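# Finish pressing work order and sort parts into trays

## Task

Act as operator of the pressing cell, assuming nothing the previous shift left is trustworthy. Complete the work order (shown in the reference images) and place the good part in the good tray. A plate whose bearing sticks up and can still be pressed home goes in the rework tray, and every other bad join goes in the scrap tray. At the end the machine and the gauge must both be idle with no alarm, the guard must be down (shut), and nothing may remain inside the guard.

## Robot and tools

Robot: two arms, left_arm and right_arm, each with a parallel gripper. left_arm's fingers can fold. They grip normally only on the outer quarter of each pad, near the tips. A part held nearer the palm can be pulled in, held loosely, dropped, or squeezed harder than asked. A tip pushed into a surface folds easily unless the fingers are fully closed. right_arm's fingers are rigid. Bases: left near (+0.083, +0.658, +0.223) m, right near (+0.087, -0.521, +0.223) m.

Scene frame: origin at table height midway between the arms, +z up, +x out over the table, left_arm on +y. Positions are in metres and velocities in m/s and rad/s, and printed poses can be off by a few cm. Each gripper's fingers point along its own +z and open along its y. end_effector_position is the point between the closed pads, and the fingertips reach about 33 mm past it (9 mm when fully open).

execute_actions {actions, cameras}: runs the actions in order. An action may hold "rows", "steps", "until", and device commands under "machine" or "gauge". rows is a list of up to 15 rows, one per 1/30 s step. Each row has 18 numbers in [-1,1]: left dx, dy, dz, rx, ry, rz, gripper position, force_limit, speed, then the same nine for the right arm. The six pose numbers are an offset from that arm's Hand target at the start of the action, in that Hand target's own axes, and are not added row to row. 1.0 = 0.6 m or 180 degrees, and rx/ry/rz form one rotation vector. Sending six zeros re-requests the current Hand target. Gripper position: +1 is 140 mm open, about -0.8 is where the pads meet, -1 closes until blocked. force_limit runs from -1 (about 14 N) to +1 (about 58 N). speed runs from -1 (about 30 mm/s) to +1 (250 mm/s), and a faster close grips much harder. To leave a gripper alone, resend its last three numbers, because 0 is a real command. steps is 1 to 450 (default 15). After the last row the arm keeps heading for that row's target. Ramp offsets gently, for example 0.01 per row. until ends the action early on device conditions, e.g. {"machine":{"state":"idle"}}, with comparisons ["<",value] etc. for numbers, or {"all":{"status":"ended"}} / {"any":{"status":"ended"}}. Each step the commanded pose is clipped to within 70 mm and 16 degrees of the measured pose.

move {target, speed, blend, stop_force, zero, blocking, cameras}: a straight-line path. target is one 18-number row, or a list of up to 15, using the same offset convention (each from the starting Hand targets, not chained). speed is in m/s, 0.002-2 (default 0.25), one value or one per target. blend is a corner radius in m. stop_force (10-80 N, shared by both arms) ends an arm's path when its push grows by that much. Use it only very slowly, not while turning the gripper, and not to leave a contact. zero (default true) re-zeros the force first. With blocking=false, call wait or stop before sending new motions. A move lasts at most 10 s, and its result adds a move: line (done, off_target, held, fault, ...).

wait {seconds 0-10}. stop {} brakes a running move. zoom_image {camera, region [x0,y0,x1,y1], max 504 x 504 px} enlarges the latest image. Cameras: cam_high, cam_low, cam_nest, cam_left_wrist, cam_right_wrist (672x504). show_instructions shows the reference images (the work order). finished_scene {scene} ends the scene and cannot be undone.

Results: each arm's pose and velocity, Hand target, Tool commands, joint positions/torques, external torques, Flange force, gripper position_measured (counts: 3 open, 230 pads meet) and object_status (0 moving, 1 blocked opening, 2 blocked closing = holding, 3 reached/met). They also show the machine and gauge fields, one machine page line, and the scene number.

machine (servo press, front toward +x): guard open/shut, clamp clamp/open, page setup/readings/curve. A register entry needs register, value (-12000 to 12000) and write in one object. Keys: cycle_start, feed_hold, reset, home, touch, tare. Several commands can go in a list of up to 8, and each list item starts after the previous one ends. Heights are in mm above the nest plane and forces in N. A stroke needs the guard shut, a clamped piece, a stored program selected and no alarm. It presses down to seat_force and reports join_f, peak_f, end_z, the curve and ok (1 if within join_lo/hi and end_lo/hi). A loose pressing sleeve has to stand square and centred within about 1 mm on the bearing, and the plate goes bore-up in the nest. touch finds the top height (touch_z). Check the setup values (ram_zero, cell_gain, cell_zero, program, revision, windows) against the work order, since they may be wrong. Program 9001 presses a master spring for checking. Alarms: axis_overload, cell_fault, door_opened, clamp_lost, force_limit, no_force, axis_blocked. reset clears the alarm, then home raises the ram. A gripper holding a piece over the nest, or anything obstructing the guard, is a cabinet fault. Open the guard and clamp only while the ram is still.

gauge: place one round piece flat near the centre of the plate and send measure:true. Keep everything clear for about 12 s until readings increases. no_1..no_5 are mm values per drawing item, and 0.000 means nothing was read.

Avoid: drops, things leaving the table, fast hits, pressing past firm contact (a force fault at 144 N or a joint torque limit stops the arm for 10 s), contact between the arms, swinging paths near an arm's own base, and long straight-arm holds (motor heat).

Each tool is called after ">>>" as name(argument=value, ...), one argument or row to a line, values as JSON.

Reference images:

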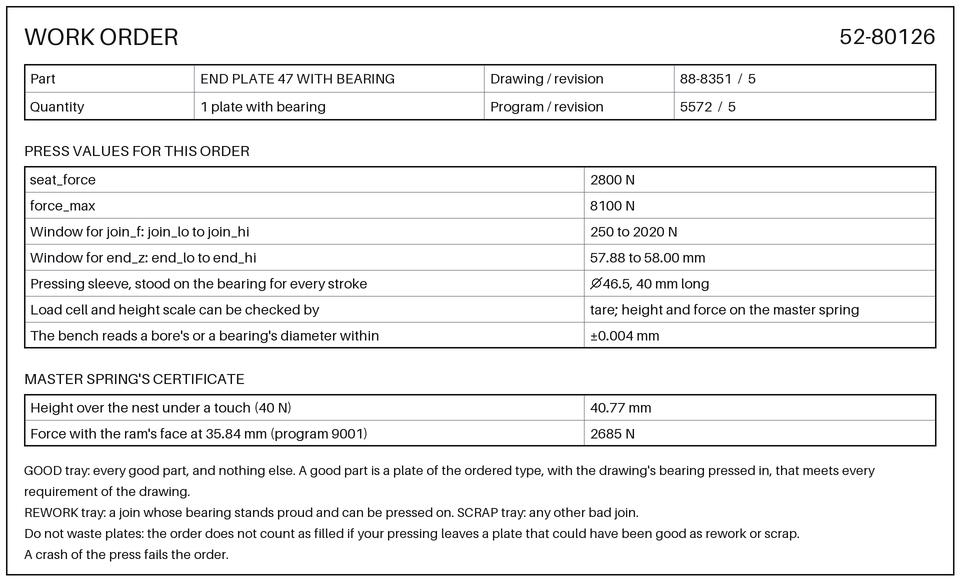

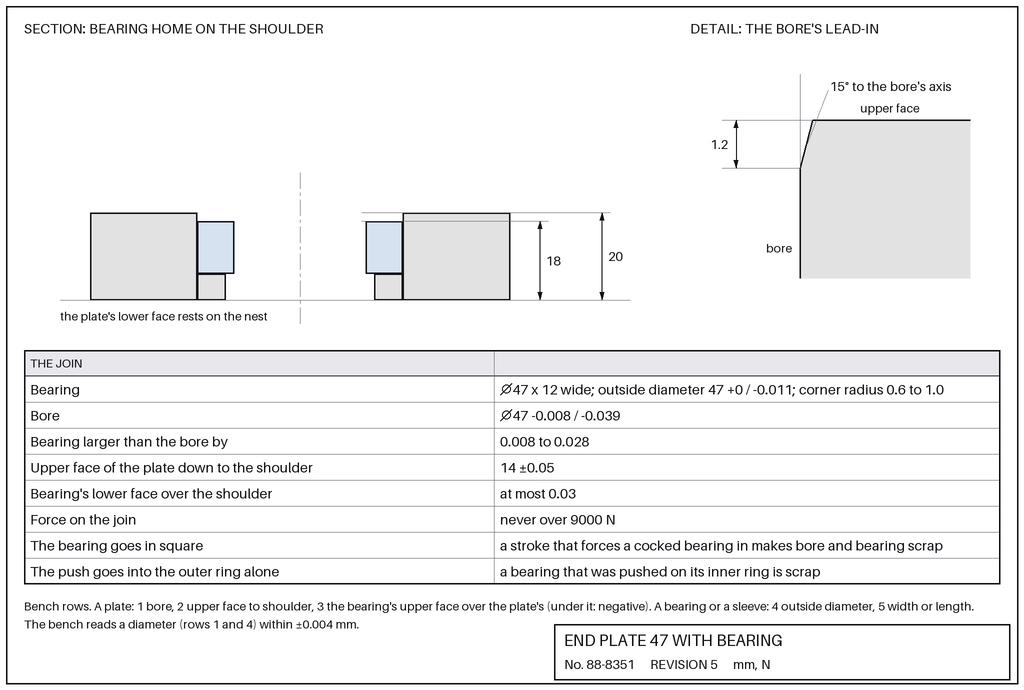

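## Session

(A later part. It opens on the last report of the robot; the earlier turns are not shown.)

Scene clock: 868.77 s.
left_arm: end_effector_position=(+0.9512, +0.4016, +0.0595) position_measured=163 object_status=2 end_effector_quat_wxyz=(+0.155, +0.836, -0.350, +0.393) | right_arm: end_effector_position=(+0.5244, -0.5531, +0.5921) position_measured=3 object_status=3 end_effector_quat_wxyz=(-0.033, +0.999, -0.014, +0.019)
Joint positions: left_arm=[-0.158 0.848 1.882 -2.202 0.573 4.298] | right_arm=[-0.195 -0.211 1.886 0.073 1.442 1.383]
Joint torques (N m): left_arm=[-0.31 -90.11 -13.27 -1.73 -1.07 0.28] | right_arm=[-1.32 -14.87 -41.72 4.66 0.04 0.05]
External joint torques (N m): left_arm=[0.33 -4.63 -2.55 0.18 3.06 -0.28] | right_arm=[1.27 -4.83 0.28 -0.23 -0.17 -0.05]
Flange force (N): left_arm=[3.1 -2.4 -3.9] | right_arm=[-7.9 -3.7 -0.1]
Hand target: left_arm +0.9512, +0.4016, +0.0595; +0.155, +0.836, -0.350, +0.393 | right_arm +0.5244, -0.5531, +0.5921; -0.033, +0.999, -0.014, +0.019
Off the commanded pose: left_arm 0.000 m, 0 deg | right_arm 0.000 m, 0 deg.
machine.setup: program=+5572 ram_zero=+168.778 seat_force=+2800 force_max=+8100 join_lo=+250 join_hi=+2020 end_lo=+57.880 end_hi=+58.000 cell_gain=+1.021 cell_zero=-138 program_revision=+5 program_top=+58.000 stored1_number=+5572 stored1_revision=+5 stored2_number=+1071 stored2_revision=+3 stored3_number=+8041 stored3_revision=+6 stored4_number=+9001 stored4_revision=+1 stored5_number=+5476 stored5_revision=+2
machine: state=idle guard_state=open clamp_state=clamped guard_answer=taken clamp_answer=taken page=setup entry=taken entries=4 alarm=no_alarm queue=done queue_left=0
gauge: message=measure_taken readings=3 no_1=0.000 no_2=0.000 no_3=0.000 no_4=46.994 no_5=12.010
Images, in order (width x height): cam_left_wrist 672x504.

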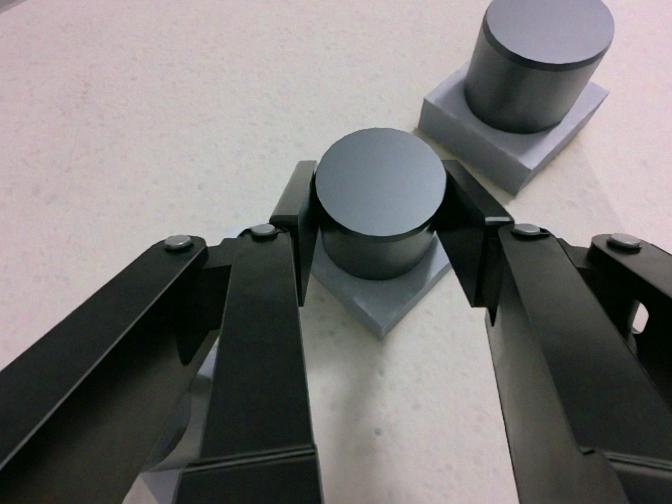

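>>> move(
  target=[
    [0.0766,0,-0.0643,0,0,0,-1,0.2,-0.8,0,0,0,0,0,0,1,1,1],
    [-0.0021,0.0976,-0.3669,0,0,0,-1,0.2,-0.8,0,0,0,0,0,0,1,1,1],
    [-0.0216,0.3686,-0.5198,0,0,0,-1,0.2,-0.8,0,0,0,0,0,0,1,1,1],
    [0.0442,0.5253,-0.4412,-0.1915,0,0.1612,-1,0.2,-0.8,0,0,0,0,0,0,1,1,1],
  ],
  blend=[0.02,0.04,0.03,0],
  speed=[0.1,0.2,0.22,0.22],
)

Scene clock: 881.73 s.
left_arm: end_effector_position=(+0.5949, +0.3079, +0.2449) position_measured=163 object_status=2 end_effector_quat_wxyz=(+0.291, +0.640, -0.645, +0.299) | right_arm: end_effector_position=(+0.5244, -0.5531, +0.5921) position_measured=3 object_status=3 end_effector_quat_wxyz=(-0.033, +0.999, -0.014, +0.019)
Joint positions: left_arm=[-0.25 0.398 2.226 -1.37 0.843 4.035] | right_arm=[-0.195 -0.211 1.886 0.073 1.442 1.383]
Joint torques (N m): left_arm=[2.15 -66.52 -18.99 -1.93 1.97 0.09] | right_arm=[-1.4 -14.89 -41.71 4.66 0.04 0.03]
External joint torques (N m): left_arm=[-2.42 8.09 0.87 1.31 -0.31 -0.09] | right_arm=[1.39 -4.52 0.32 -0.23 -0.17 -0.03]
Flange force (N): left_arm=[-6.4 -6.5 11.2] | right_arm=[-7.4 -4.0 0.0]
Hand target: left_arm +0.5949, +0.3079, +0.2449; +0.291, +0.640, -0.645, +0.299 | right_arm +0.5244, -0.5531, +0.5921; -0.033, +0.999, -0.014, +0.019
Off the commanded pose: left_arm 0.000 m, 0 deg | right_arm 0.000 m, 0 deg.
machine.setup: program=+5572 ram_zero=+168.778 seat_force=+2800 force_max=+8100 join_lo=+250 join_hi=+2020 end_lo=+57.880 end_hi=+58.000 cell_gain=+1.021 cell_zero=-138 program_revision=+5 program_top=+58.000 stored1_number=+5572 stored1_revision=+5 stored2_number=+1071 stored2_revision=+3 stored3_number=+8041 stored3_revision=+6 stored4_number=+9001 stored4_revision=+1 stored5_number=+5476 stored5_revision=+2
machine: state=idle guard_state=open clamp_state=clamped guard_answer=taken clamp_answer=taken page=setup entry=taken entries=4 alarm=no_alarm queue=done queue_left=0
gauge: message=measure_taken readings=3 no_1=0.000 no_2=0.000 no_3=0.000 no_4=46.994 no_5=12.010
move: done

>>> move(
  target=[
    [-0.0034,-0.0093,0.1073,0,0,0,-1,0.2,-0.8,0,0,0,0,0,0,1,1,1],
    [0.2522,-0.0098,0.4197,0,0,0,-1,0.2,-0.8,0,0,0,0,0,0,1,1,1],
  ],
  blend=[0.01,0],
  speed=0.12,
  cameras=["cam_nest","cam_left_wrist"],
)

>>> zoom_image(
  camera="cam_nest",
  region=[220, 30, 480, 250],
)

Scene clock: 891.67 s.
left_arm: end_effector_position=(+0.6012, +0.0183, +0.1958) position_measured=163 object_status=2 end_effector_quat_wxyz=(+0.291, +0.641, -0.645, +0.299) | right_arm: end_effector_position=(+0.5244, -0.5531, +0.5921) position_measured=3 object_status=3 end_effector_quat_wxyz=(-0.033, +0.999, -0.014, +0.019)
Joint positions: left_arm=[-0.692 0.599 1.988 -1.704 0.62 3.971] | right_arm=[-0.195 -0.211 1.886 0.073 1.442 1.383]
Joint torques (N m): left_arm=[1.41 -89.49 -21.91 -2.37 1.79 -0.01] | right_arm=[-1.27 -14.9 -41.71 4.65 0.05 0.03]
External joint torques (N m): left_arm=[-1.56 10.02 1.62 1.19 -0.21 0.01] | right_arm=[1.06 -4.49 0.33 -0.23 -0.17 -0.03]
Flange force (N): left_arm=[-6.1 -5.6 12.3] | right_arm=[-7.5 -3.2 0.0]
Hand target: left_arm +0.6012, +0.0183, +0.1957; +0.291, +0.640, -0.645, +0.299 | right_arm +0.5244, -0.5531, +0.5921; -0.033, +0.999, -0.014, +0.019
Off the commanded pose: left_arm 0.000 m, 0 deg | right_arm 0.000 m, 0 deg.
machine.setup: program=+5572 ram_zero=+168.778 seat_force=+2800 force_max=+8100 join_lo=+250 join_hi=+2020 end_lo=+57.880 end_hi=+58.000 cell_gain=+1.021 cell_zero=-138 program_revision=+5 program_top=+58.000 stored1_number=+5572 stored1_revision=+5 stored2_number=+1071 stored2_revision=+3 stored3_number=+8041 stored3_revision=+6 stored4_number=+9001 stored4_revision=+1 stored5_number=+5476 stored5_revision=+2
machine: state=idle guard_state=open clamp_state=clamped guard_answer=taken clamp_answer=taken page=setup entry=taken entries=4 alarm=no_alarm queue=done queue_left=0
gauge: message=measure_taken readings=3 no_1=0.000 no_2=0.000 no_3=0.000 no_4=46.994 no_5=12.010
move: done
Images, in order (width x height): cam_nest 672x504, cam_left_wrist 672x504.

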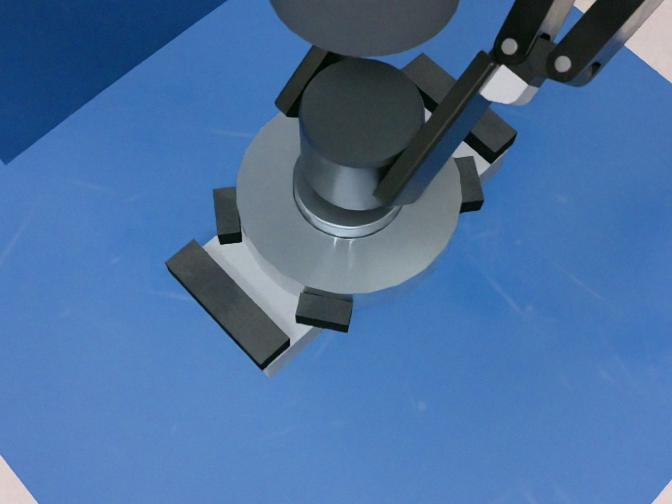

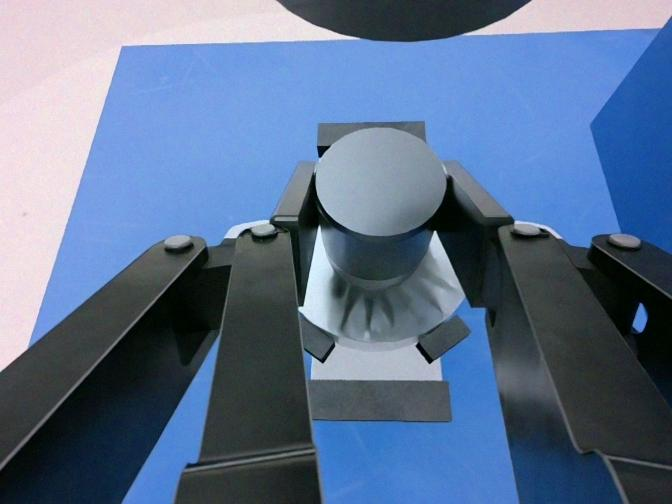

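Scaled by 1.938 from the camera's 672x504 image, which has a finer 960x720 frame.

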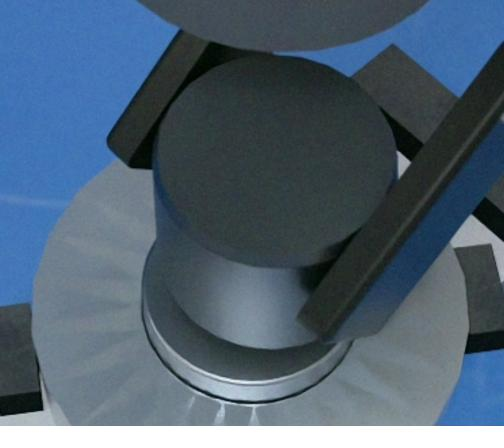

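>>> move(
  target=[-0.0006,0,0.0103,0,0,0,-1,0.2,-0.8,0,0,0,0,0,0,1,1,1],
  speed=0.02,
  stop_force=12,
  cameras=["cam_nest","cam_left_wrist"],
)

>>> zoom_image(
  camera="cam_nest",
  region=[270, 40, 450, 250],
)

>>> zoom_image(
  camera="cam_left_wrist",
  region=[260, 110, 500, 370],
)

Scene clock: 912.53 s.
left_arm: end_effector_position=(+0.6012, +0.0138, +0.1914) position_measured=163 object_status=2 end_effector_quat_wxyz=(+0.291, +0.640, -0.645, +0.299) | right_arm: end_effector_position=(+0.5244, -0.5531, +0.5921) position_measured=3 object_status=3 end_effector_quat_wxyz=(-0.033, +0.999, -0.014, +0.019)
Joint positions: left_arm=[-0.697 0.608 1.983 -1.714 0.618 3.978] | right_arm=[-0.195 -0.211 1.886 0.073 1.442 1.383]
Joint torques (N m): left_arm=[1.54 -90.7 -21.76 -2.42 1.79 -0.05] | right_arm=[-1.37 -15.21 -41.74 4.68 0.06 0.07]
External joint torques (N m): left_arm=[-1.6 10.69 1.6 1.23 -0.21 0.05] | right_arm=[1.19 -3.86 0.47 -0.27 -0.19 -0.07]
Flange force (N): left_arm=[-6.6 -6.0 13.2] | right_arm=[-6.6 -3.3 0.4]
Hand target: left_arm +0.6012, +0.0138, +0.1915; +0.291, +0.640, -0.645, +0.299 | right_arm +0.5244, -0.5531, +0.5921; -0.033, +0.999, -0.014, +0.019
Off the commanded pose: left_arm 0.000 m, 0 deg | right_arm 0.000 m, 0 deg.
machine.setup: program=+5572 ram_zero=+168.778 seat_force=+2800 force_max=+8100 join_lo=+250 join_hi=+2020 end_lo=+57.880 end_hi=+58.000 cell_gain=+1.021 cell_zero=-138 program_revision=+5 program_top=+58.000 stored1_number=+5572 stored1_revision=+5 stored2_number=+1071 stored2_revision=+3 stored3_number=+8041 stored3_revision=+6 stored4_number=+9001 stored4_revision=+1 stored5_number=+5476 stored5_revision=+2
machine: state=idle guard_state=open clamp_state=clamped guard_answer=taken clamp_answer=taken page=setup entry=taken entries=4 alarm=no_alarm queue=done queue_left=0
gauge: message=measure_taken readings=3 no_1=0.000 no_2=0.000 no_3=0.000 no_4=46.994 no_5=12.010
move: done
Images, in order (width x height): cam_nest 672x504, cam_left_wrist 672x504.

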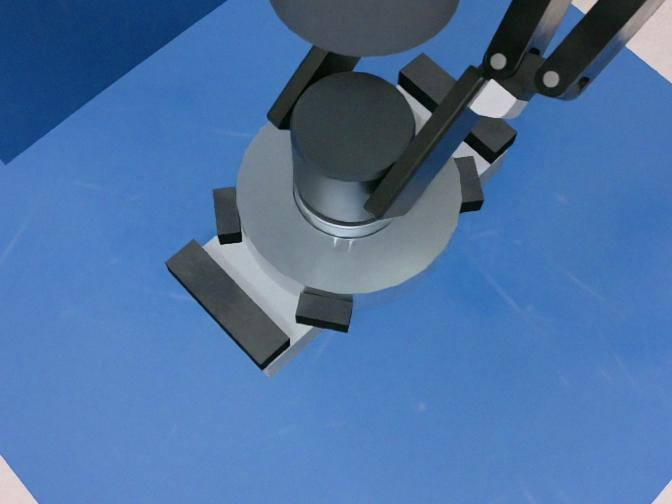

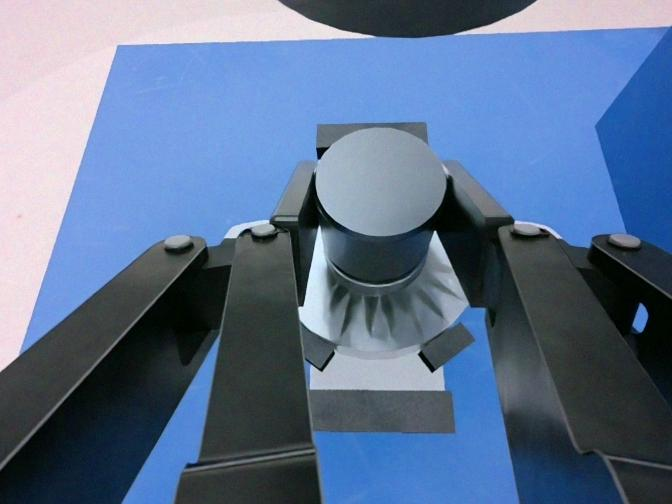

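Scaled by 2.400 from the camera's 672x504 image, which has a finer 960x720 frame.

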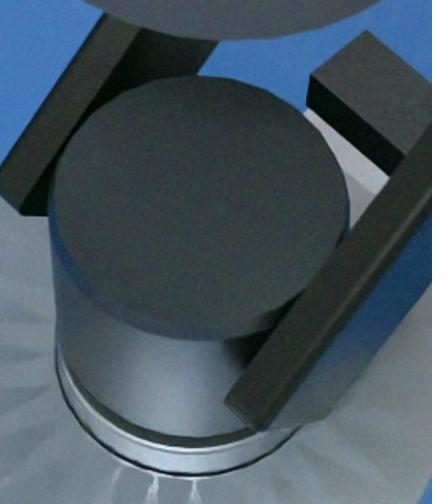

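Scaled by 1.938 from the camera's 672x504 image, which has a finer 960x720 frame.

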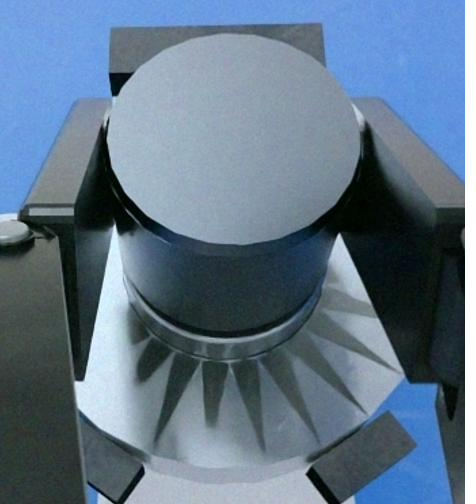

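>>> move(
  target=[-0.0102,0,0.0086,0,0,0,-1,0.2,-0.8,0,0,0,0,0,0,1,1,1],
  speed=0.01,
  stop_force=10,
  cameras=["cam_nest","cam_left_wrist"],
)

>>> zoom_image(
  camera="cam_nest",
  region=[270, 40, 450, 250],
)

>>> zoom_image(
  camera="cam_left_wrist",
  region=[260, 110, 500, 370],
)

Scene clock: 919.13 s.
left_arm: end_effector_position=(+0.6013, +0.0138, +0.1869) position_measured=163 object_status=2 end_effector_quat_wxyz=(+0.291, +0.640, -0.645, +0.299) | right_arm: end_effector_position=(+0.5244, -0.5531, +0.5921) position_measured=3 object_status=3 end_effector_quat_wxyz=(-0.033, +0.999, -0.014, +0.019)
Joint positions: left_arm=[-0.697 0.615 1.984 -1.725 0.619 3.991] | right_arm=[-0.195 -0.211 1.886 0.073 1.442 1.383]
Joint torques (N m): left_arm=[1.7 -81.18 -17.61 -1.6 -0.29 0.08] | right_arm=[-1.18 -14.99 -41.68 4.69 0.02 0.02]
External joint torques (N m): left_arm=[-1.25 0.53 -2.34 0.41 1.87 -0.08] | right_arm=[1.21 -4.93 0.29 -0.26 -0.14 -0.02]
Flange force (N): left_arm=[2.2 -4.7 2.5] | right_arm=[-8.1 -3.6 -0.2]
Hand target: left_arm +0.6013, +0.0138, +0.1869; +0.291, +0.640, -0.645, +0.299 (not the last commanded pose) | right_arm +0.5244, -0.5531, +0.5921; -0.033, +0.999, -0.014, +0.019
Off the commanded pose: left_arm 0.003 m, 0 deg | right_arm 0.000 m, 0 deg.
machine.setup: program=+5572 ram_zero=+168.778 seat_force=+2800 force_max=+8100 join_lo=+250 join_hi=+2020 end_lo=+57.880 end_hi=+58.000 cell_gain=+1.021 cell_zero=-138 program_revision=+5 program_top=+58.000 stored1_number=+5572 stored1_revision=+5 stored2_number=+1071 stored2_revision=+3 stored3_number=+8041 stored3_revision=+6 stored4_number=+9001 stored4_revision=+1 stored5_number=+5476 stored5_revision=+2
machine: state=idle guard_state=open clamp_state=clamped guard_answer=taken clamp_answer=taken page=setup entry=taken entries=4 alarm=no_alarm queue=done queue_left=0
gauge: message=measure_taken readings=3 no_1=0.000 no_2=0.000 no_3=0.000 no_4=46.994 no_5=12.010
move: contact (left_arm)
Images, in order (width x height): cam_nest 672x504, cam_left_wrist 672x504.

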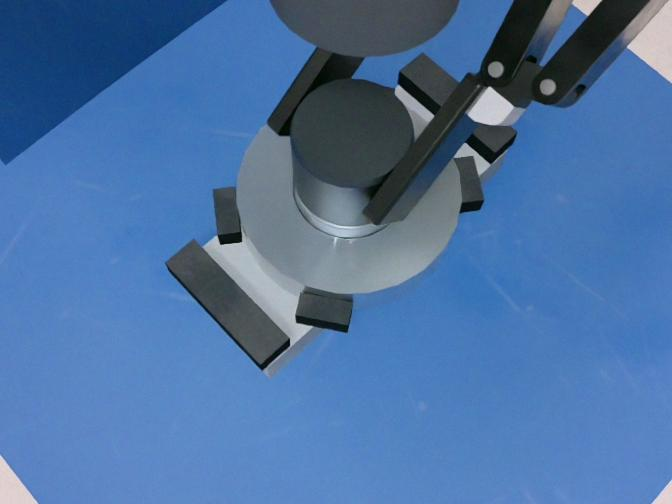

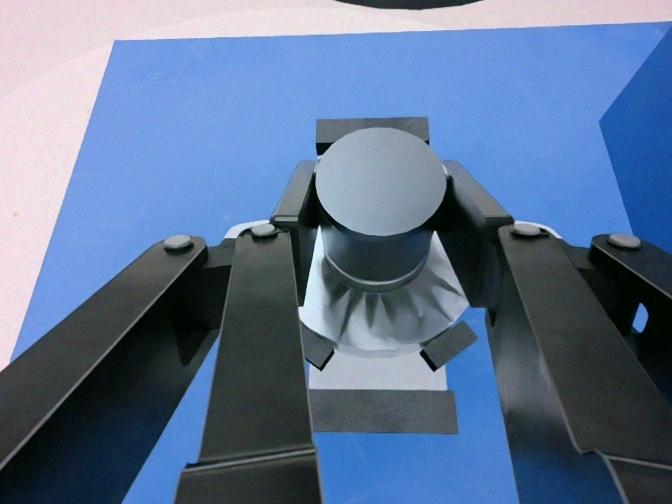

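Scaled by 2.400 from the camera's 672x504 image, which has a finer 960x720 frame.

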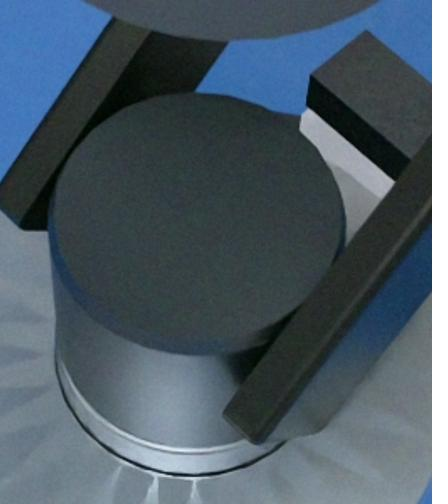

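Scaled by 1.938 from the camera's 672x504 image, which has a finer 960x720 frame.

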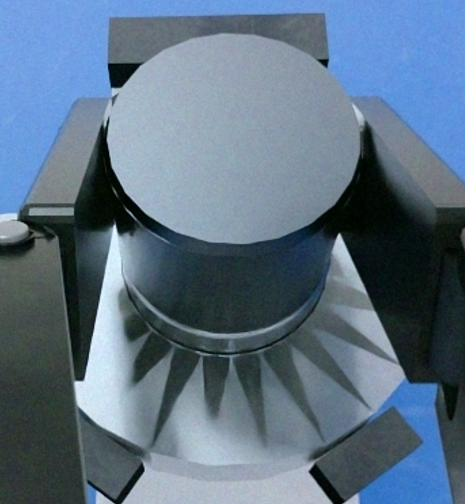

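>>> execute_actions(
  actions=[
    {"rows":[[0,0,0,0,0,0,-0.05,0,-1,0,0,0,0,0,0,1,1,1]],"steps":45},
  ],
  cameras=["cam_nest","cam_left_wrist"],
)

>>> zoom_image(
  camera="cam_nest",
  region=[270, 40, 450, 250],
)

>>> zoom_image(
  camera="cam_left_wrist",
  region=[260, 110, 500, 370],
)

Scene clock: 924.40 s.
left_arm: end_effector_position=(+0.6012, +0.0138, +0.1869) position_measured=135 object_status=3 end_effector_quat_wxyz=(+0.291, +0.640, -0.645, +0.299) | right_arm: end_effector_position=(+0.5244, -0.5531, +0.5921) position_measured=3 object_status=3 end_effector_quat_wxyz=(-0.033, +0.999, -0.014, +0.019)
Joint positions: left_arm=[-0.697 0.615 1.984 -1.724 0.619 3.991] | right_arm=[-0.195 -0.211 1.886 0.073 1.442 1.383]
Joint torques (N m): left_arm=[1.58 -86.34 -19 -1.79 0.85 -0.01] | right_arm=[-1.34 -15.04 -41.7 4.67 0.03 0.03]
External joint torques (N m): left_arm=[-1.18 5.59 -0.96 0.61 0.74 0] | right_arm=[1.09 -4.13 0.42 -0.26 -0.16 -0.03]
Flange force (N): left_arm=[-2.2 -6.0 8.5] | right_arm=[-7.0 -3.2 0.2]
Hand target: left_arm +0.6013, +0.0138, +0.1869; +0.291, +0.640, -0.645, +0.299 | right_arm +0.5244, -0.5531, +0.5921; -0.033, +0.999, -0.014, +0.019
Off the commanded pose: left_arm 0.000 m, 0 deg | right_arm 0.000 m, 0 deg.
machine.setup: program=+5572 ram_zero=+168.778 seat_force=+2800 force_max=+8100 join_lo=+250 join_hi=+2020 end_lo=+57.880 end_hi=+58.000 cell_gain=+1.021 cell_zero=-138 program_revision=+5 program_top=+58.000 stored1_number=+5572 stored1_revision=+5 stored2_number=+1071 stored2_revision=+3 stored3_number=+8041 stored3_revision=+6 stored4_number=+9001 stored4_revision=+1 stored5_number=+5476 stored5_revision=+2
machine: state=idle guard_state=open clamp_state=clamped guard_answer=taken clamp_answer=taken page=setup entry=taken entries=4 alarm=no_alarm queue=done queue_left=0
gauge: message=measure_taken readings=3 no_1=0.000 no_2=0.000 no_3=0.000 no_4=46.994 no_5=12.010
Images, in order (width x height): cam_nest 672x504, cam_left_wrist 672x504.

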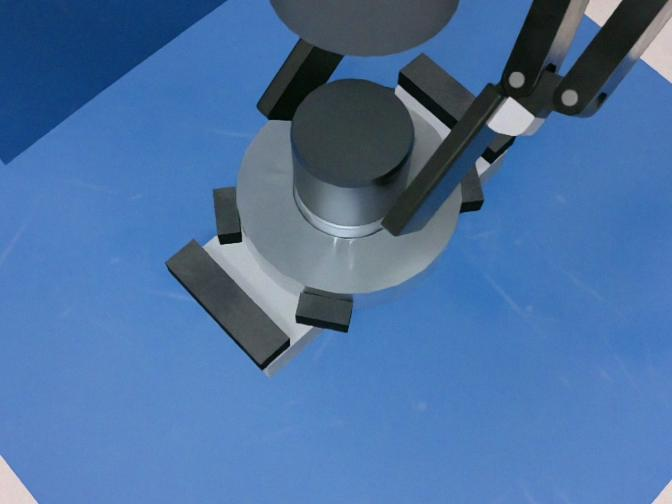

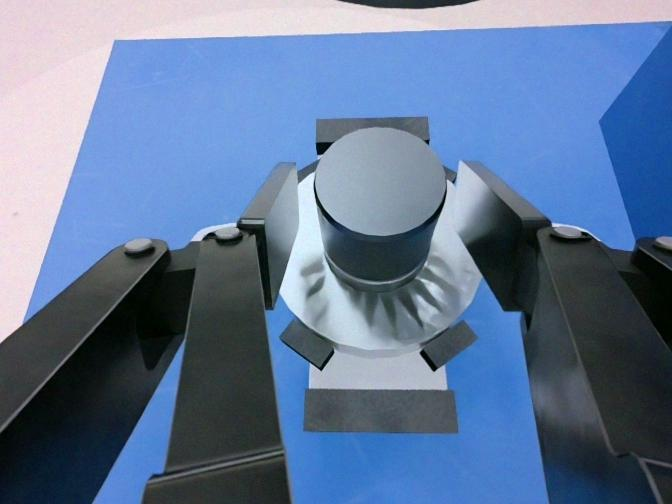

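Scaled by 2.400 from the camera's 672x504 image, which has a finer 960x720 frame.

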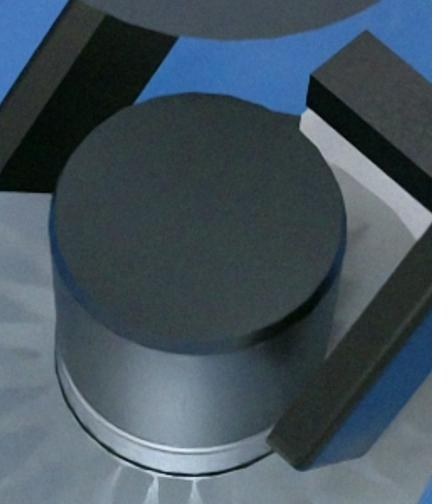

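Scaled by 1.938 from the camera's 672x504 image, which has a finer 960x720 frame.

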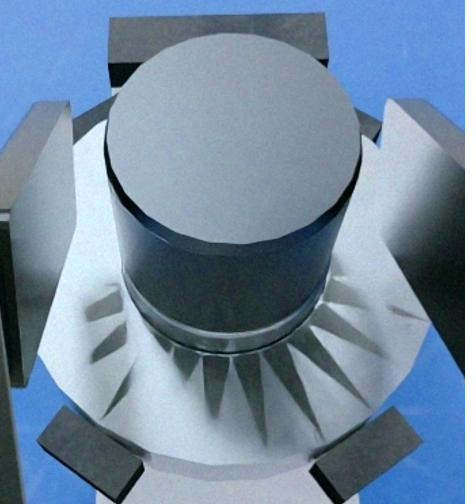

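>>> move(
  target=[
    [-0.0643,0,-0.0766,0,0,0,-0.05,0,-1,0,0,0,0,0,0,1,1,1],
    [-0.2551,0,-0.3299,0,0,0,-0.05,0,-1,0,0,0,0,0,0,1,1,1],
    [-0.2582,0,-0.471,0,0,0,-0.05,0,-1,0,0,0,0,0,0,1,1,1],
  ],
  blend=[0.01,0.03,0],
  speed=[0.06,0.2,0.2],
  cameras=["cam_nest"],
)

>>> execute_actions(
  actions=[
    {"machine":[{"page":"readings"},{"guard":"shut"},{"touch":true}],"steps":30},
    {"steps":450,"until":{"machine":{"queue":["!=","running"]}}},
  ],
  cameras=["cam_nest"],
)

Scene clock: 931.20 s.
left_arm: end_effector_position=(+0.6006, +0.3291, +0.2533) position_measured=135 object_status=3 end_effector_quat_wxyz=(+0.291, +0.640, -0.645, +0.299) | right_arm: end_effector_position=(+0.5244, -0.5531, +0.5921) position_measured=3 object_status=3 end_effector_quat_wxyz=(-0.033, +0.999, -0.014, +0.019)
Joint positions: left_arm=[-0.208 0.385 2.219 -1.321 0.869 4.017] | right_arm=[-0.195 -0.211 1.886 0.073 1.442 1.383]
Joint torques (N m): left_arm=[1.63 -63.39 -17.9 -1.11 0.87 0] | right_arm=[-1.34 -14.9 -41.72 4.66 0.09 0.04]
External joint torques (N m): left_arm=[-1.74 5.34 -0.78 0.59 0.77 -0.01] | right_arm=[1.35 -4.96 0.34 -0.23 -0.21 -0.04]
Flange force (N): left_arm=[-4.0 -7.0 7.2] | right_arm=[-8.2 -3.9 0.0]
Hand target: left_arm +0.6007, +0.3291, +0.2533; +0.291, +0.640, -0.645, +0.299 | right_arm +0.5244, -0.5531, +0.5921; -0.033, +0.999, -0.014, +0.019
Off the commanded pose: left_arm 0.000 m, 0 deg | right_arm 0.000 m, 0 deg.
machine.setup: program=+5572 ram_zero=+168.778 seat_force=+2800 force_max=+8100 join_lo=+250 join_hi=+2020 end_lo=+57.880 end_hi=+58.000 cell_gain=+1.021 cell_zero=-138 program_revision=+5 program_top=+58.000 stored1_number=+5572 stored1_revision=+5 stored2_number=+1071 stored2_revision=+3 stored3_number=+8041 stored3_revision=+6 stored4_number=+9001 stored4_revision=+1 stored5_number=+5476 stored5_revision=+2
machine: state=idle guard_state=open clamp_state=clamped guard_answer=taken clamp_answer=taken page=setup entry=taken entries=4 alarm=no_alarm queue=done queue_left=0
gauge: message=measure_taken readings=3 no_1=0.000 no_2=0.000 no_3=0.000 no_4=46.994 no_5=12.010
move: done
Images, in order (width x height): cam_nest 672x504.

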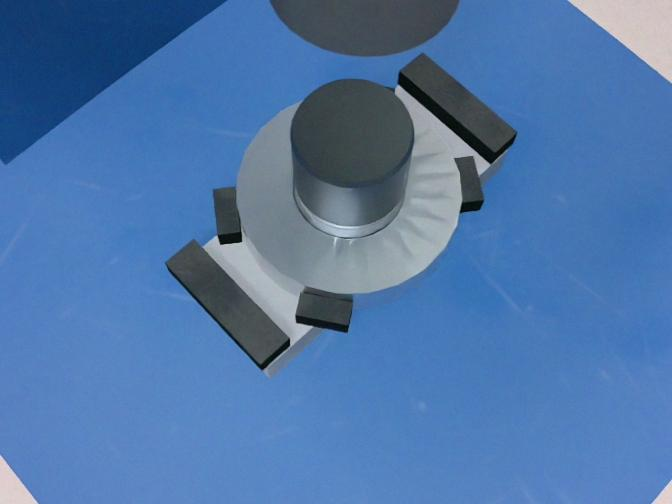

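Scene clock: 941.17 s.
left_arm: end_effector_position=(+0.6007, +0.3291, +0.2533) position_measured=135 object_status=3 end_effector_quat_wxyz=(+0.291, +0.640, -0.645, +0.299) | right_arm: end_effector_position=(+0.5244, -0.5531, +0.5921) position_measured=3 object_status=3 end_effector_quat_wxyz=(-0.033, +0.999, -0.014, +0.019)
Joint positions: left_arm=[-0.207 0.385 2.219 -1.321 0.869 4.017] | right_arm=[-0.195 -0.211 1.886 0.073 1.442 1.383]
Joint torques (N m): left_arm=[1.65 -63.41 -17.89 -1.17 0.87 0.01] | right_arm=[-1.26 -15.02 -41.68 4.7 0.02 0.01]
External joint torques (N m): left_arm=[-1.76 5.16 -0.95 0.64 0.77 -0.01] | right_arm=[1.05 -4.85 0.23 -0.28 -0.14 -0.02]
External joint torques at the end of the 1st action: left_arm=[-1.74 4.82 -0.97 0.62 0.73 0.02] | right_arm=[1.2 -4.58 0.36 -0.24 -0.15 -0.06]
Flange force (N): left_arm=[-3.6 -7.2 6.9] | right_arm=[-8.0 -3.3 -0.3]
Flange force at the end of the 1st action (N): left_arm=[-3.3 -6.9 6.5] | right_arm=[-7.6 -3.5 0.0]
Hand target: left_arm +0.6007, +0.3291, +0.2533; +0.291, +0.640, -0.645, +0.299 | right_arm +0.5244, -0.5531, +0.5921; -0.033, +0.999, -0.014, +0.019
Tool commands: left_gripper/position=-0.05 left_gripper/force_limit=+0.0 left_gripper/speed=-1.0 right_gripper/position=+1.0 right_gripper/force_limit=+1.0 right_gripper/speed=+1.0
Off the commanded pose: left_arm 0.000 m, 0 deg | right_arm 0.000 m, 0 deg.
machine.readings: force=+0 touch_z=+69.645 join_f=+2523 peak_f=+2688 end_z=+35.838 ok=+0 pos_z=+151.222 cycles=+2
machine: state=idle guard_state=shut clamp_state=clamped guard_answer=taken clamp_answer=taken page=readings entry=taken entries=5 alarm=no_alarm queue=done queue_left=0
gauge: message=measure_taken readings=3 no_1=0.000 no_2=0.000 no_3=0.000 no_4=46.994 no_5=12.010
Images, in order (width x height): cam_nest 672x504.

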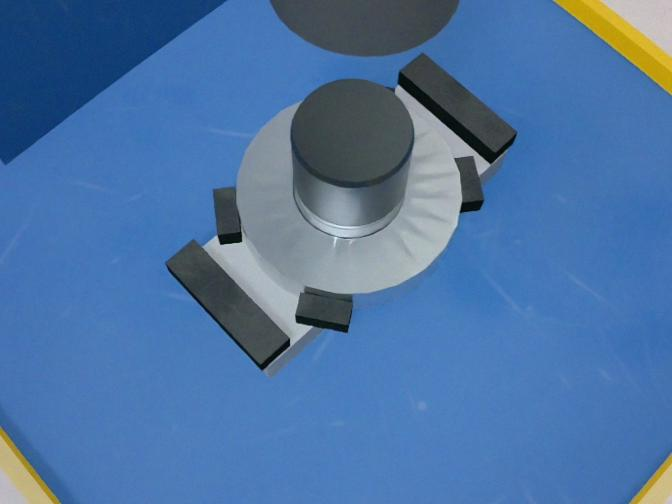

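>>> execute_actions(
  actions=[
    {"machine":{"cycle_start":true},"steps":450,"until":{"machine":{"state":["!=","running"]}}},
    {"machine":{"page":"curve"},"steps":5},
  ],
  cameras=["cam_nest"],
)

>>> execute_actions(
  actions=[
    {"machine":{"page":"readings"},"steps":5},
  ],
)

Scene clock: 951.17 s.
left_arm: end_effector_position=(+0.6007, +0.3291, +0.2533) position_measured=135 object_status=3 end_effector_quat_wxyz=(+0.291, +0.640, -0.645, +0.299) | right_arm: end_effector_position=(+0.5244, -0.5531, +0.5921) position_measured=3 object_status=3 end_effector_quat_wxyz=(-0.033, +0.999, -0.014, +0.019)
Joint positions: left_arm=[-0.207 0.385 2.219 -1.321 0.869 4.017] | right_arm=[-0.195 -0.211 1.886 0.073 1.442 1.383]
Joint torques (N m): left_arm=[1.5 -63.15 -18.09 -1.16 0.89 0.01] | right_arm=[-1.23 -14.97 -41.7 4.7 0.01 0.05]
External joint torques (N m): left_arm=[-1.62 4.76 -0.71 0.63 0.75 -0.01] | right_arm=[1.24 -4.89 0.31 -0.27 -0.13 -0.05]
External joint torques at the end of the 1st action: left_arm=[-1.55 5.33 -0.81 0.61 0.7 -0.02] | right_arm=[1.28 -4.73 0.41 -0.24 -0.17 -0.02]
Flange force (N): left_arm=[-3.4 -6.4 6.2] | right_arm=[-8.1 -3.6 -0.2]
Flange force at the end of the 1st action (N): left_arm=[-4.1 -7.2 6.9] | right_arm=[-7.9 -3.8 0.1]
Hand target: left_arm +0.6007, +0.3291, +0.2533; +0.291, +0.640, -0.645, +0.299 | right_arm +0.5244, -0.5531, +0.5921; -0.033, +0.999, -0.014, +0.019
Tool commands: left_gripper/position=-0.05 left_gripper/force_limit=+0.0 left_gripper/speed=-1.0 right_gripper/position=+1.0 right_gripper/force_limit=+1.0 right_gripper/speed=+1.0
Off the commanded pose: left_arm 0.000 m, 0 deg | right_arm 0.000 m, 0 deg.
machine.curve: curve1_z=+71.200 curve1_f=+3 curve2_z=+69.314 curve2_f=+62 curve3_z=+67.429 curve3_f=+227 curve4_z=+65.543 curve4_f=+374 curve5_z=+63.657 curve5_f=+538 curve6_z=+61.771 curve6_f=+687 curve7_z=+59.886 curve7_f=+847 curve8_z=+58.000 curve8_f=+902
machine: state=done guard_state=shut clamp_state=clamped guard_answer=taken clamp_answer=taken page=curve entry=taken entries=6 alarm=no_alarm queue=done queue_left=0
gauge: message=measure_taken readings=3 no_1=0.000 no_2=0.000 no_3=0.000 no_4=46.994 no_5=12.010
Images, in order (width x height): cam_nest 672x504.

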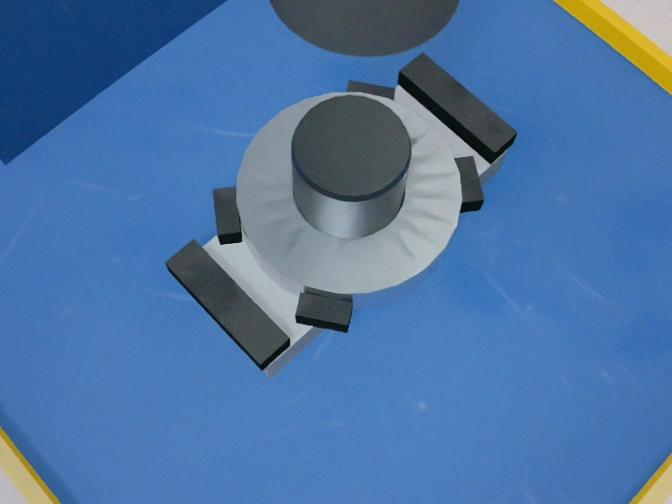

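Scene clock: 951.53 s.
left_arm: end_effector_position=(+0.6007, +0.3291, +0.2533) position_measured=135 object_status=3 end_effector_quat_wxyz=(+0.291, +0.640, -0.645, +0.299) | right_arm: end_effector_position=(+0.5244, -0.5531, +0.5921) position_measured=3 object_status=3 end_effector_quat_wxyz=(-0.033, +0.999, -0.014, +0.019)
Joint positions: left_arm=[-0.207 0.385 2.219 -1.321 0.869 4.017] | right_arm=[-0.195 -0.211 1.886 0.073 1.442 1.383]
Joint torques (N m): left_arm=[1.69 -63.5 -18.04 -1.08 0.94 -0.03] | right_arm=[-1.45 -15.17 -41.71 4.66 0.04 0.03]
External joint torques (N m): left_arm=[-1.91 5.22 -0.83 0.54 0.7 0.03] | right_arm=[1.54 -4.93 0.25 -0.23 -0.16 -0.03]
Flange force (N): left_arm=[-3.7 -6.8 7.5] | right_arm=[-7.9 -4.4 -0.2]
Hand target: left_arm +0.6007, +0.3291, +0.2533; +0.291, +0.640, -0.645, +0.299 | right_arm +0.5244, -0.5531, +0.5921; -0.033, +0.999, -0.014, +0.019
Tool commands: left_gripper/position=-0.05 left_gripper/force_limit=+0.0 left_gripper/speed=-1.0 right_gripper/position=+1.0 right_gripper/force_limit=+1.0 right_gripper/speed=+1.0
Off the commanded pose: left_arm 0.000 m, 0 deg | right_arm 0.000 m, 0 deg.
machine.readings: force=+0 touch_z=+69.645 join_f=+884 peak_f=+3129 end_z=+57.940 ok=+1 pos_z=+151.222 cycles=+3
machine: state=done guard_state=shut clamp_state=clamped guard_answer=taken clamp_answer=taken page=readings entry=taken entries=6 alarm=no_alarm queue=done queue_left=0
gauge: message=measure_taken readings=3 no_1=0.000 no_2=0.000 no_3=0.000 no_4=46.994 no_5=12.010

>>> execute_actions(
  actions=[
    {"machine":{"guard":"open"},"steps":90,"until":{"machine":{"guard_state":"open"}}},
  ],
)

>>> move(
  target=[
    [0.0022,0,0.1485,0,0,0,-0.05,0,-1,0,0,0,0,0,0,1,1,1],
    [0.1710,-0.0008,0.355,0,0,0,-0.05,0,-1,0,0,0,0,0,0,1,1,1],
    [0.2427,-0.0008,0.4825,0,0,0,-0.05,0,-1,0,0,0,0,0,0,1,1,1],
  ],
  blend=[0.02,0.02,0],
  speed=[0.2,0.15,0.06],
  cameras=["cam_nest","cam_left_wrist"],
)

Scene clock: 961.83 s.
left_arm: end_effector_position=(+0.6007, +0.3291, +0.2533) position_measured=135 object_status=3 end_effector_quat_wxyz=(+0.291, +0.640, -0.645, +0.299) | right_arm: end_effector_position=(+0.5244, -0.5531, +0.5921) position_measured=3 object_status=3 end_effector_quat_wxyz=(-0.033, +0.999, -0.014, +0.019)
Joint positions: left_arm=[-0.207 0.385 2.219 -1.321 0.869 4.017] | right_arm=[-0.195 -0.211 1.886 0.073 1.442 1.383]
Joint torques (N m): left_arm=[1.78 -63.21 -17.98 -1.12 0.88 -0.05] | right_arm=[-1.19 -15.07 -41.73 4.66 0.05 0.06]
External joint torques (N m): left_arm=[-1.84 5.06 -0.79 0.6 0.76 0.05] | right_arm=[1.18 -4.59 0.36 -0.25 -0.17 -0.07]
Flange force (N): left_arm=[-3.6 -6.7 7.0] | right_arm=[-7.7 -3.4 0.0]
Hand target: left_arm +0.6007, +0.3291, +0.2533; +0.291, +0.640, -0.645, +0.299 | right_arm +0.5244, -0.5531, +0.5921; -0.033, +0.999, -0.014, +0.019
Tool commands: left_gripper/position=-0.05 left_gripper/force_limit=+0.0 left_gripper/speed=-1.0 right_gripper/position=+1.0 right_gripper/force_limit=+1.0 right_gripper/speed=+1.0
Off the commanded pose: left_arm 0.000 m, 0 deg | right_arm 0.000 m, 0 deg.
machine.readings: force=+0 touch_z=+69.645 join_f=+884 peak_f=+3129 end_z=+57.940 ok=+1 pos_z=+151.222 cycles=+3
machine: state=done guard_state=open clamp_state=clamped guard_answer=taken clamp_answer=taken page=readings entry=taken entries=6 alarm=no_alarm queue=running queue_left=0
gauge: message=measure_taken readings=3 no_1=0.000 no_2=0.000 no_3=0.000 no_4=46.994 no_5=12.010

Scene clock: 965.10 s.
left_arm: end_effector_position=(+0.6019, +0.0146, +0.1753) position_measured=135 object_status=3 end_effector_quat_wxyz=(+0.291, +0.640, -0.645, +0.299) | right_arm: end_effector_position=(+0.5244, -0.5531, +0.5921) position_measured=3 object_status=3 end_effector_quat_wxyz=(-0.033, +0.999, -0.014, +0.019)
Joint positions: left_arm=[-0.695 0.632 1.985 -1.748 0.623 4.022] | right_arm=[-0.195 -0.211 1.886 0.073 1.442 1.383]
Joint torques (N m): left_arm=[1.58 -87.21 -18.25 -1.83 0.89 0.05] | right_arm=[-1.45 -15.07 -41.7 4.65 0.04 0.04]
External joint torques (N m): left_arm=[-1.52 5.6 -0.98 0.62 0.75 -0.05] | right_arm=[1.45 -4.5 0.4 -0.22 -0.17 -0.04]
Flange force (N): left_arm=[-2.0 -5.7 8.8] | right_arm=[-7.4 -4.1 0.2]
Hand target: left_arm +0.6019, +0.0146, +0.1753; +0.291, +0.640, -0.645, +0.299 | right_arm +0.5244, -0.5531, +0.5921; -0.033, +0.999, -0.014, +0.019
Off the commanded pose: left_arm 0.000 m, 0 deg | right_arm 0.000 m, 0 deg.
machine.readings: force=+0 touch_z=+69.645 join_f=+884 peak_f=+3129 end_z=+57.940 ok=+1 pos_z=+151.222 cycles=+3
machine: state=done guard_state=open clamp_state=clamped guard_answer=taken clamp_answer=taken page=readings entry=taken entries=6 alarm=no_alarm queue=done queue_left=0
gauge: message=measure_taken readings=3 no_1=0.000 no_2=0.000 no_3=0.000 no_4=46.994 no_5=12.010
move: done
Images, in order (width x height): cam_nest 672x504, cam_left_wrist 672x504.

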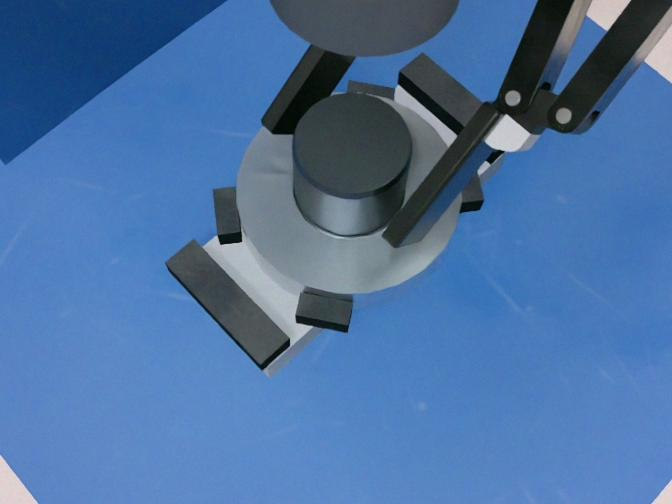

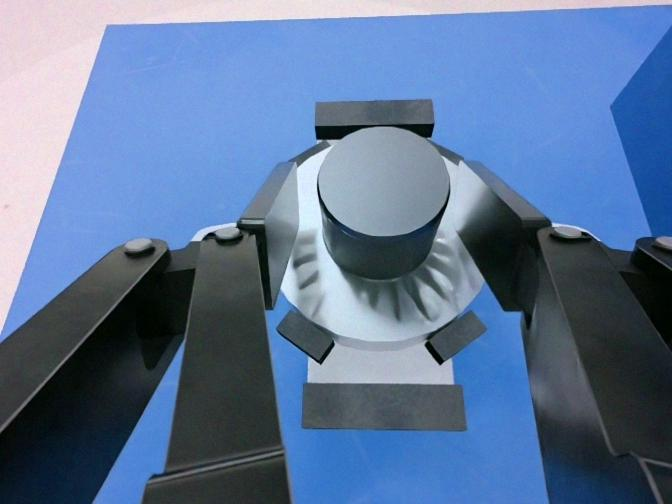

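>>> move(
  target=[0,0.0012,0,0,0,0,-0.05,0,-1,0,0,0,0,0,0,1,1,1],
  speed=0.02,
)

>>> execute_actions(
  actions=[
    {"rows":[[0,0,0,0,0,0,-1,0.2,-0.8,0,0,0,0,0,0,1,1,1]],"steps":75},
  ],
)

>>> move(
  target=[0.0255,0,-0.0214,0,0,0,-1,0.2,-0.8,0,0,0,0,0,0,1,1,1],
  speed=0.05,
  cameras=["cam_nest"],
)

Scene clock: 969.63 s.
left_arm: end_effector_position=(+0.6012, +0.0146, +0.1753) position_measured=135 object_status=3 end_effector_quat_wxyz=(+0.291, +0.640, -0.645, +0.299) | right_arm: end_effector_position=(+0.5244, -0.5531, +0.5921) position_measured=3 object_status=3 end_effector_quat_wxyz=(-0.033, +0.999, -0.014, +0.019)
Joint positions: left_arm=[-0.696 0.632 1.986 -1.75 0.623 4.023] | right_arm=[-0.195 -0.211 1.886 0.073 1.442 1.383]
Joint torques (N m): left_arm=[1.91 -87.07 -18.18 -1.86 0.92 -0.02] | right_arm=[-1.48 -15.01 -41.78 4.66 0.04 0]
External joint torques (N m): left_arm=[-1.73 5.68 -1.01 0.65 0.72 0.01] | right_arm=[1.4 -4.78 0.35 -0.23 -0.17 -0.01]
Flange force (N): left_arm=[-2.0 -5.5 9.2] | right_arm=[-7.8 -4.1 0.0]
Hand target: left_arm +0.6012, +0.0146, +0.1753; +0.291, +0.640, -0.645, +0.299 | right_arm +0.5244, -0.5531, +0.5921; -0.033, +0.999, -0.014, +0.019
Off the commanded pose: left_arm 0.000 m, 0 deg | right_arm 0.000 m, 0 deg.
machine.readings: force=+0 touch_z=+69.645 join_f=+884 peak_f=+3129 end_z=+57.940 ok=+1 pos_z=+151.222 cycles=+3
machine: state=done guard_state=open clamp_state=clamped guard_answer=taken clamp_answer=taken page=readings entry=taken entries=6 alarm=no_alarm queue=done queue_left=0
gauge: message=measure_taken readings=3 no_1=0.000 no_2=0.000 no_3=0.000 no_4=46.994 no_5=12.010
move: done

Scene clock: 972.33 s.
left_arm: end_effector_position=(+0.6012, +0.0146, +0.1753) position_measured=163 object_status=2 end_effector_quat_wxyz=(+0.291, +0.640, -0.645, +0.299) | right_arm: end_effector_position=(+0.5244, -0.5531, +0.5921) position_measured=3 object_status=3 end_effector_quat_wxyz=(-0.033, +0.999, -0.014, +0.019)
Joint positions: left_arm=[-0.696 0.632 1.986 -1.75 0.623 4.023] | right_arm=[-0.195 -0.211 1.886 0.073 1.442 1.383]
Joint torques (N m): left_arm=[-0.55 -78.42 -19.67 -2.21 -1.11 0.22] | right_arm=[-1.42 -15.05 -41.72 4.66 0.08 0.01]
External joint torques (N m): left_arm=[0.66 -3.2 0.53 1 2.76 -0.23] | right_arm=[1.33 -4.73 0.26 -0.22 -0.2 -0.02]
Flange force (N): left_arm=[1.9 -1.2 -8.3] | right_arm=[-7.7 -3.9 0.0]
Hand target: left_arm +0.6012, +0.0146, +0.1753; +0.291, +0.640, -0.645, +0.299 | right_arm +0.5244, -0.5531, +0.5921; -0.033, +0.999, -0.014, +0.019
Off the commanded pose: left_arm 0.000 m, 0 deg | right_arm 0.000 m, 0 deg.
machine.readings: force=+0 touch_z=+69.645 join_f=+884 peak_f=+3129 end_z=+57.940 ok=+1 pos_z=+151.222 cycles=+3
machine: state=done guard_state=open clamp_state=clamped guard_answer=taken clamp_answer=taken page=readings entry=taken entries=6 alarm=no_alarm queue=done queue_left=0
gauge: message=measure_taken readings=3 no_1=0.000 no_2=0.000 no_3=0.000 no_4=46.994 no_5=12.010

Scene clock: 973.07 s.
left_arm: end_effector_position=(+0.6009, +0.0144, +0.1952) position_measured=163 object_status=2 end_effector_quat_wxyz=(+0.291, +0.640, -0.645, +0.299) | right_arm: end_effector_position=(+0.5244, -0.5531, +0.5921) position_measured=3 object_status=3 end_effector_quat_wxyz=(-0.033, +0.999, -0.014, +0.019)
Joint positions: left_arm=[-0.697 0.602 1.984 -1.706 0.618 3.969] | right_arm=[-0.195 -0.211 1.886 0.073 1.442 1.383]
Joint torques (N m): left_arm=[-2.52 -102.97 -29.15 -2.87 2.97 0.11] | right_arm=[-1.28 -15.04 -41.69 4.64 0.06 0.04]
External joint torques (N m): left_arm=[2.69 22.93 8.68 1.69 -1.41 -0.11] | right_arm=[1.27 -5.12 0.14 -0.2 -0.18 -0.04]
Flange force (N): left_arm=[-23.6 -8.5 20.1] | right_arm=[-8.2 -3.8 -0.4]
Hand target: left_arm +0.6009, +0.0144, +0.1953; +0.291, +0.640, -0.645, +0.299 | right_arm +0.5244, -0.5531, +0.5921; -0.033, +0.999, -0.014, +0.019
Off the commanded pose: left_arm 0.000 m, 0 deg | right_arm 0.000 m, 0 deg.
machine.readings: force=+0 touch_z=+69.645 join_f=+884 peak_f=+3129 end_z=+57.940 ok=+1 pos_z=+151.222 cycles=+3
machine: state=done guard_state=open clamp_state=clamped guard_answer=taken clamp_answer=taken page=readings entry=taken entries=6 alarm=no_alarm queue=done queue_left=0
gauge: message=measure_taken readings=3 no_1=0.000 no_2=0.000 no_3=0.000 no_4=46.994 no_5=12.010
move: done
Images, in order (width x height): cam_nest 672x504.

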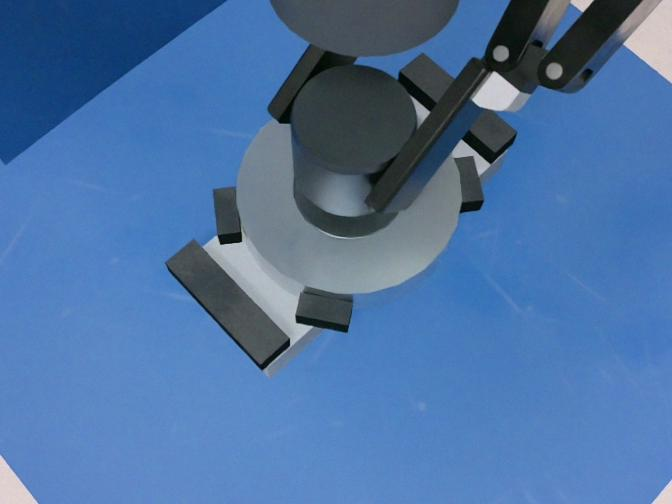

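>>> move(
  target=[
    [-0.092,0,-0.0968,0,0,0,-1,0.2,-0.8,0,0,0,0,0,0,1,1,1],
    [-0.2654,0,-0.3213,0,0,0,-1,0.2,-0.8,0,0,0,0,0,0,1,1,1],
    [-0.2895,0,-0.4875,0,0,0,-1,0.2,-0.8,0,0,0,0,0,0,1,1,1],
    [-0.483,-0.1017,-0.5883,0,0,0,-1,0.2,-0.8,0,0,0,0,0,0,1,1,1],
  ],
  blend=[0.02,0.03,0.04,0],
  speed=[0.1,0.2,0.2,0.2],
  cameras=["cam_left_wrist"],
)

Scene clock: 983.63 s.
left_arm: end_effector_position=(+0.6621, +0.4709, +0.2060) position_measured=163 object_status=2 end_effector_quat_wxyz=(+0.291, +0.640, -0.645, +0.299) | right_arm: end_effector_position=(+0.5244, -0.5531, +0.5921) position_measured=3 object_status=3 end_effector_quat_wxyz=(-0.033, +0.999, -0.014, +0.019)
Joint positions: left_arm=[0.06 0.523 2.116 -1.147 0.982 4.113] | right_arm=[-0.195 -0.211 1.886 0.073 1.442 1.383]
Joint torques (N m): left_arm=[1.69 -77.93 -17.59 -1.47 2.11 -0.05] | right_arm=[-1.42 -14.88 -41.76 4.64 0.06 0.08]
External joint torques (N m): left_arm=[-1.73 8.26 0.41 1.29 -0.35 0.05] | right_arm=[1.21 -4.86 0.23 -0.22 -0.18 -0.08]
Flange force (N): left_arm=[-9.2 -7.2 8.9] | right_arm=[-7.9 -3.5 -0.2]
Hand target: left_arm +0.6622, +0.4709, +0.2060; +0.291, +0.640, -0.645, +0.299 | right_arm +0.5244, -0.5531, +0.5921; -0.033, +0.999, -0.014, +0.019
Off the commanded pose: left_arm 0.000 m, 0 deg | right_arm 0.000 m, 0 deg.
machine.readings: force=+0 touch_z=+69.645 join_f=+884 peak_f=+3129 end_z=+57.940 ok=+1 pos_z=+151.222 cycles=+3
machine: state=done guard_state=open clamp_state=clamped guard_answer=taken clamp_answer=taken page=readings entry=taken entries=6 alarm=no_alarm queue=done queue_left=0
gauge: message=measure_taken readings=3 no_1=0.000 no_2=0.000 no_3=0.000 no_4=46.994 no_5=12.010
move: done
Images, in order (width x height): cam_left_wrist 672x504.

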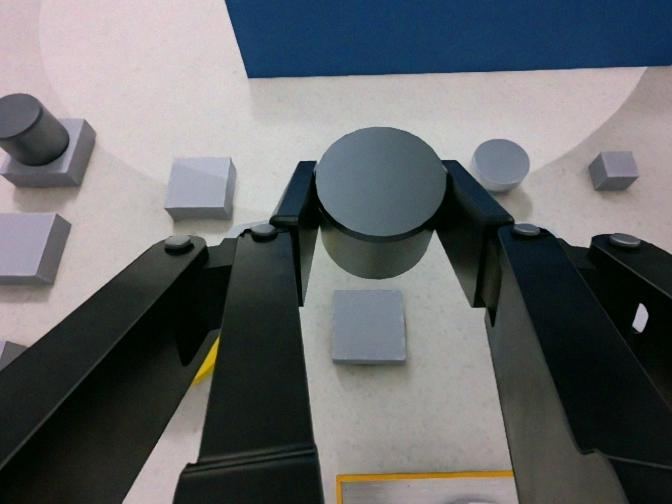

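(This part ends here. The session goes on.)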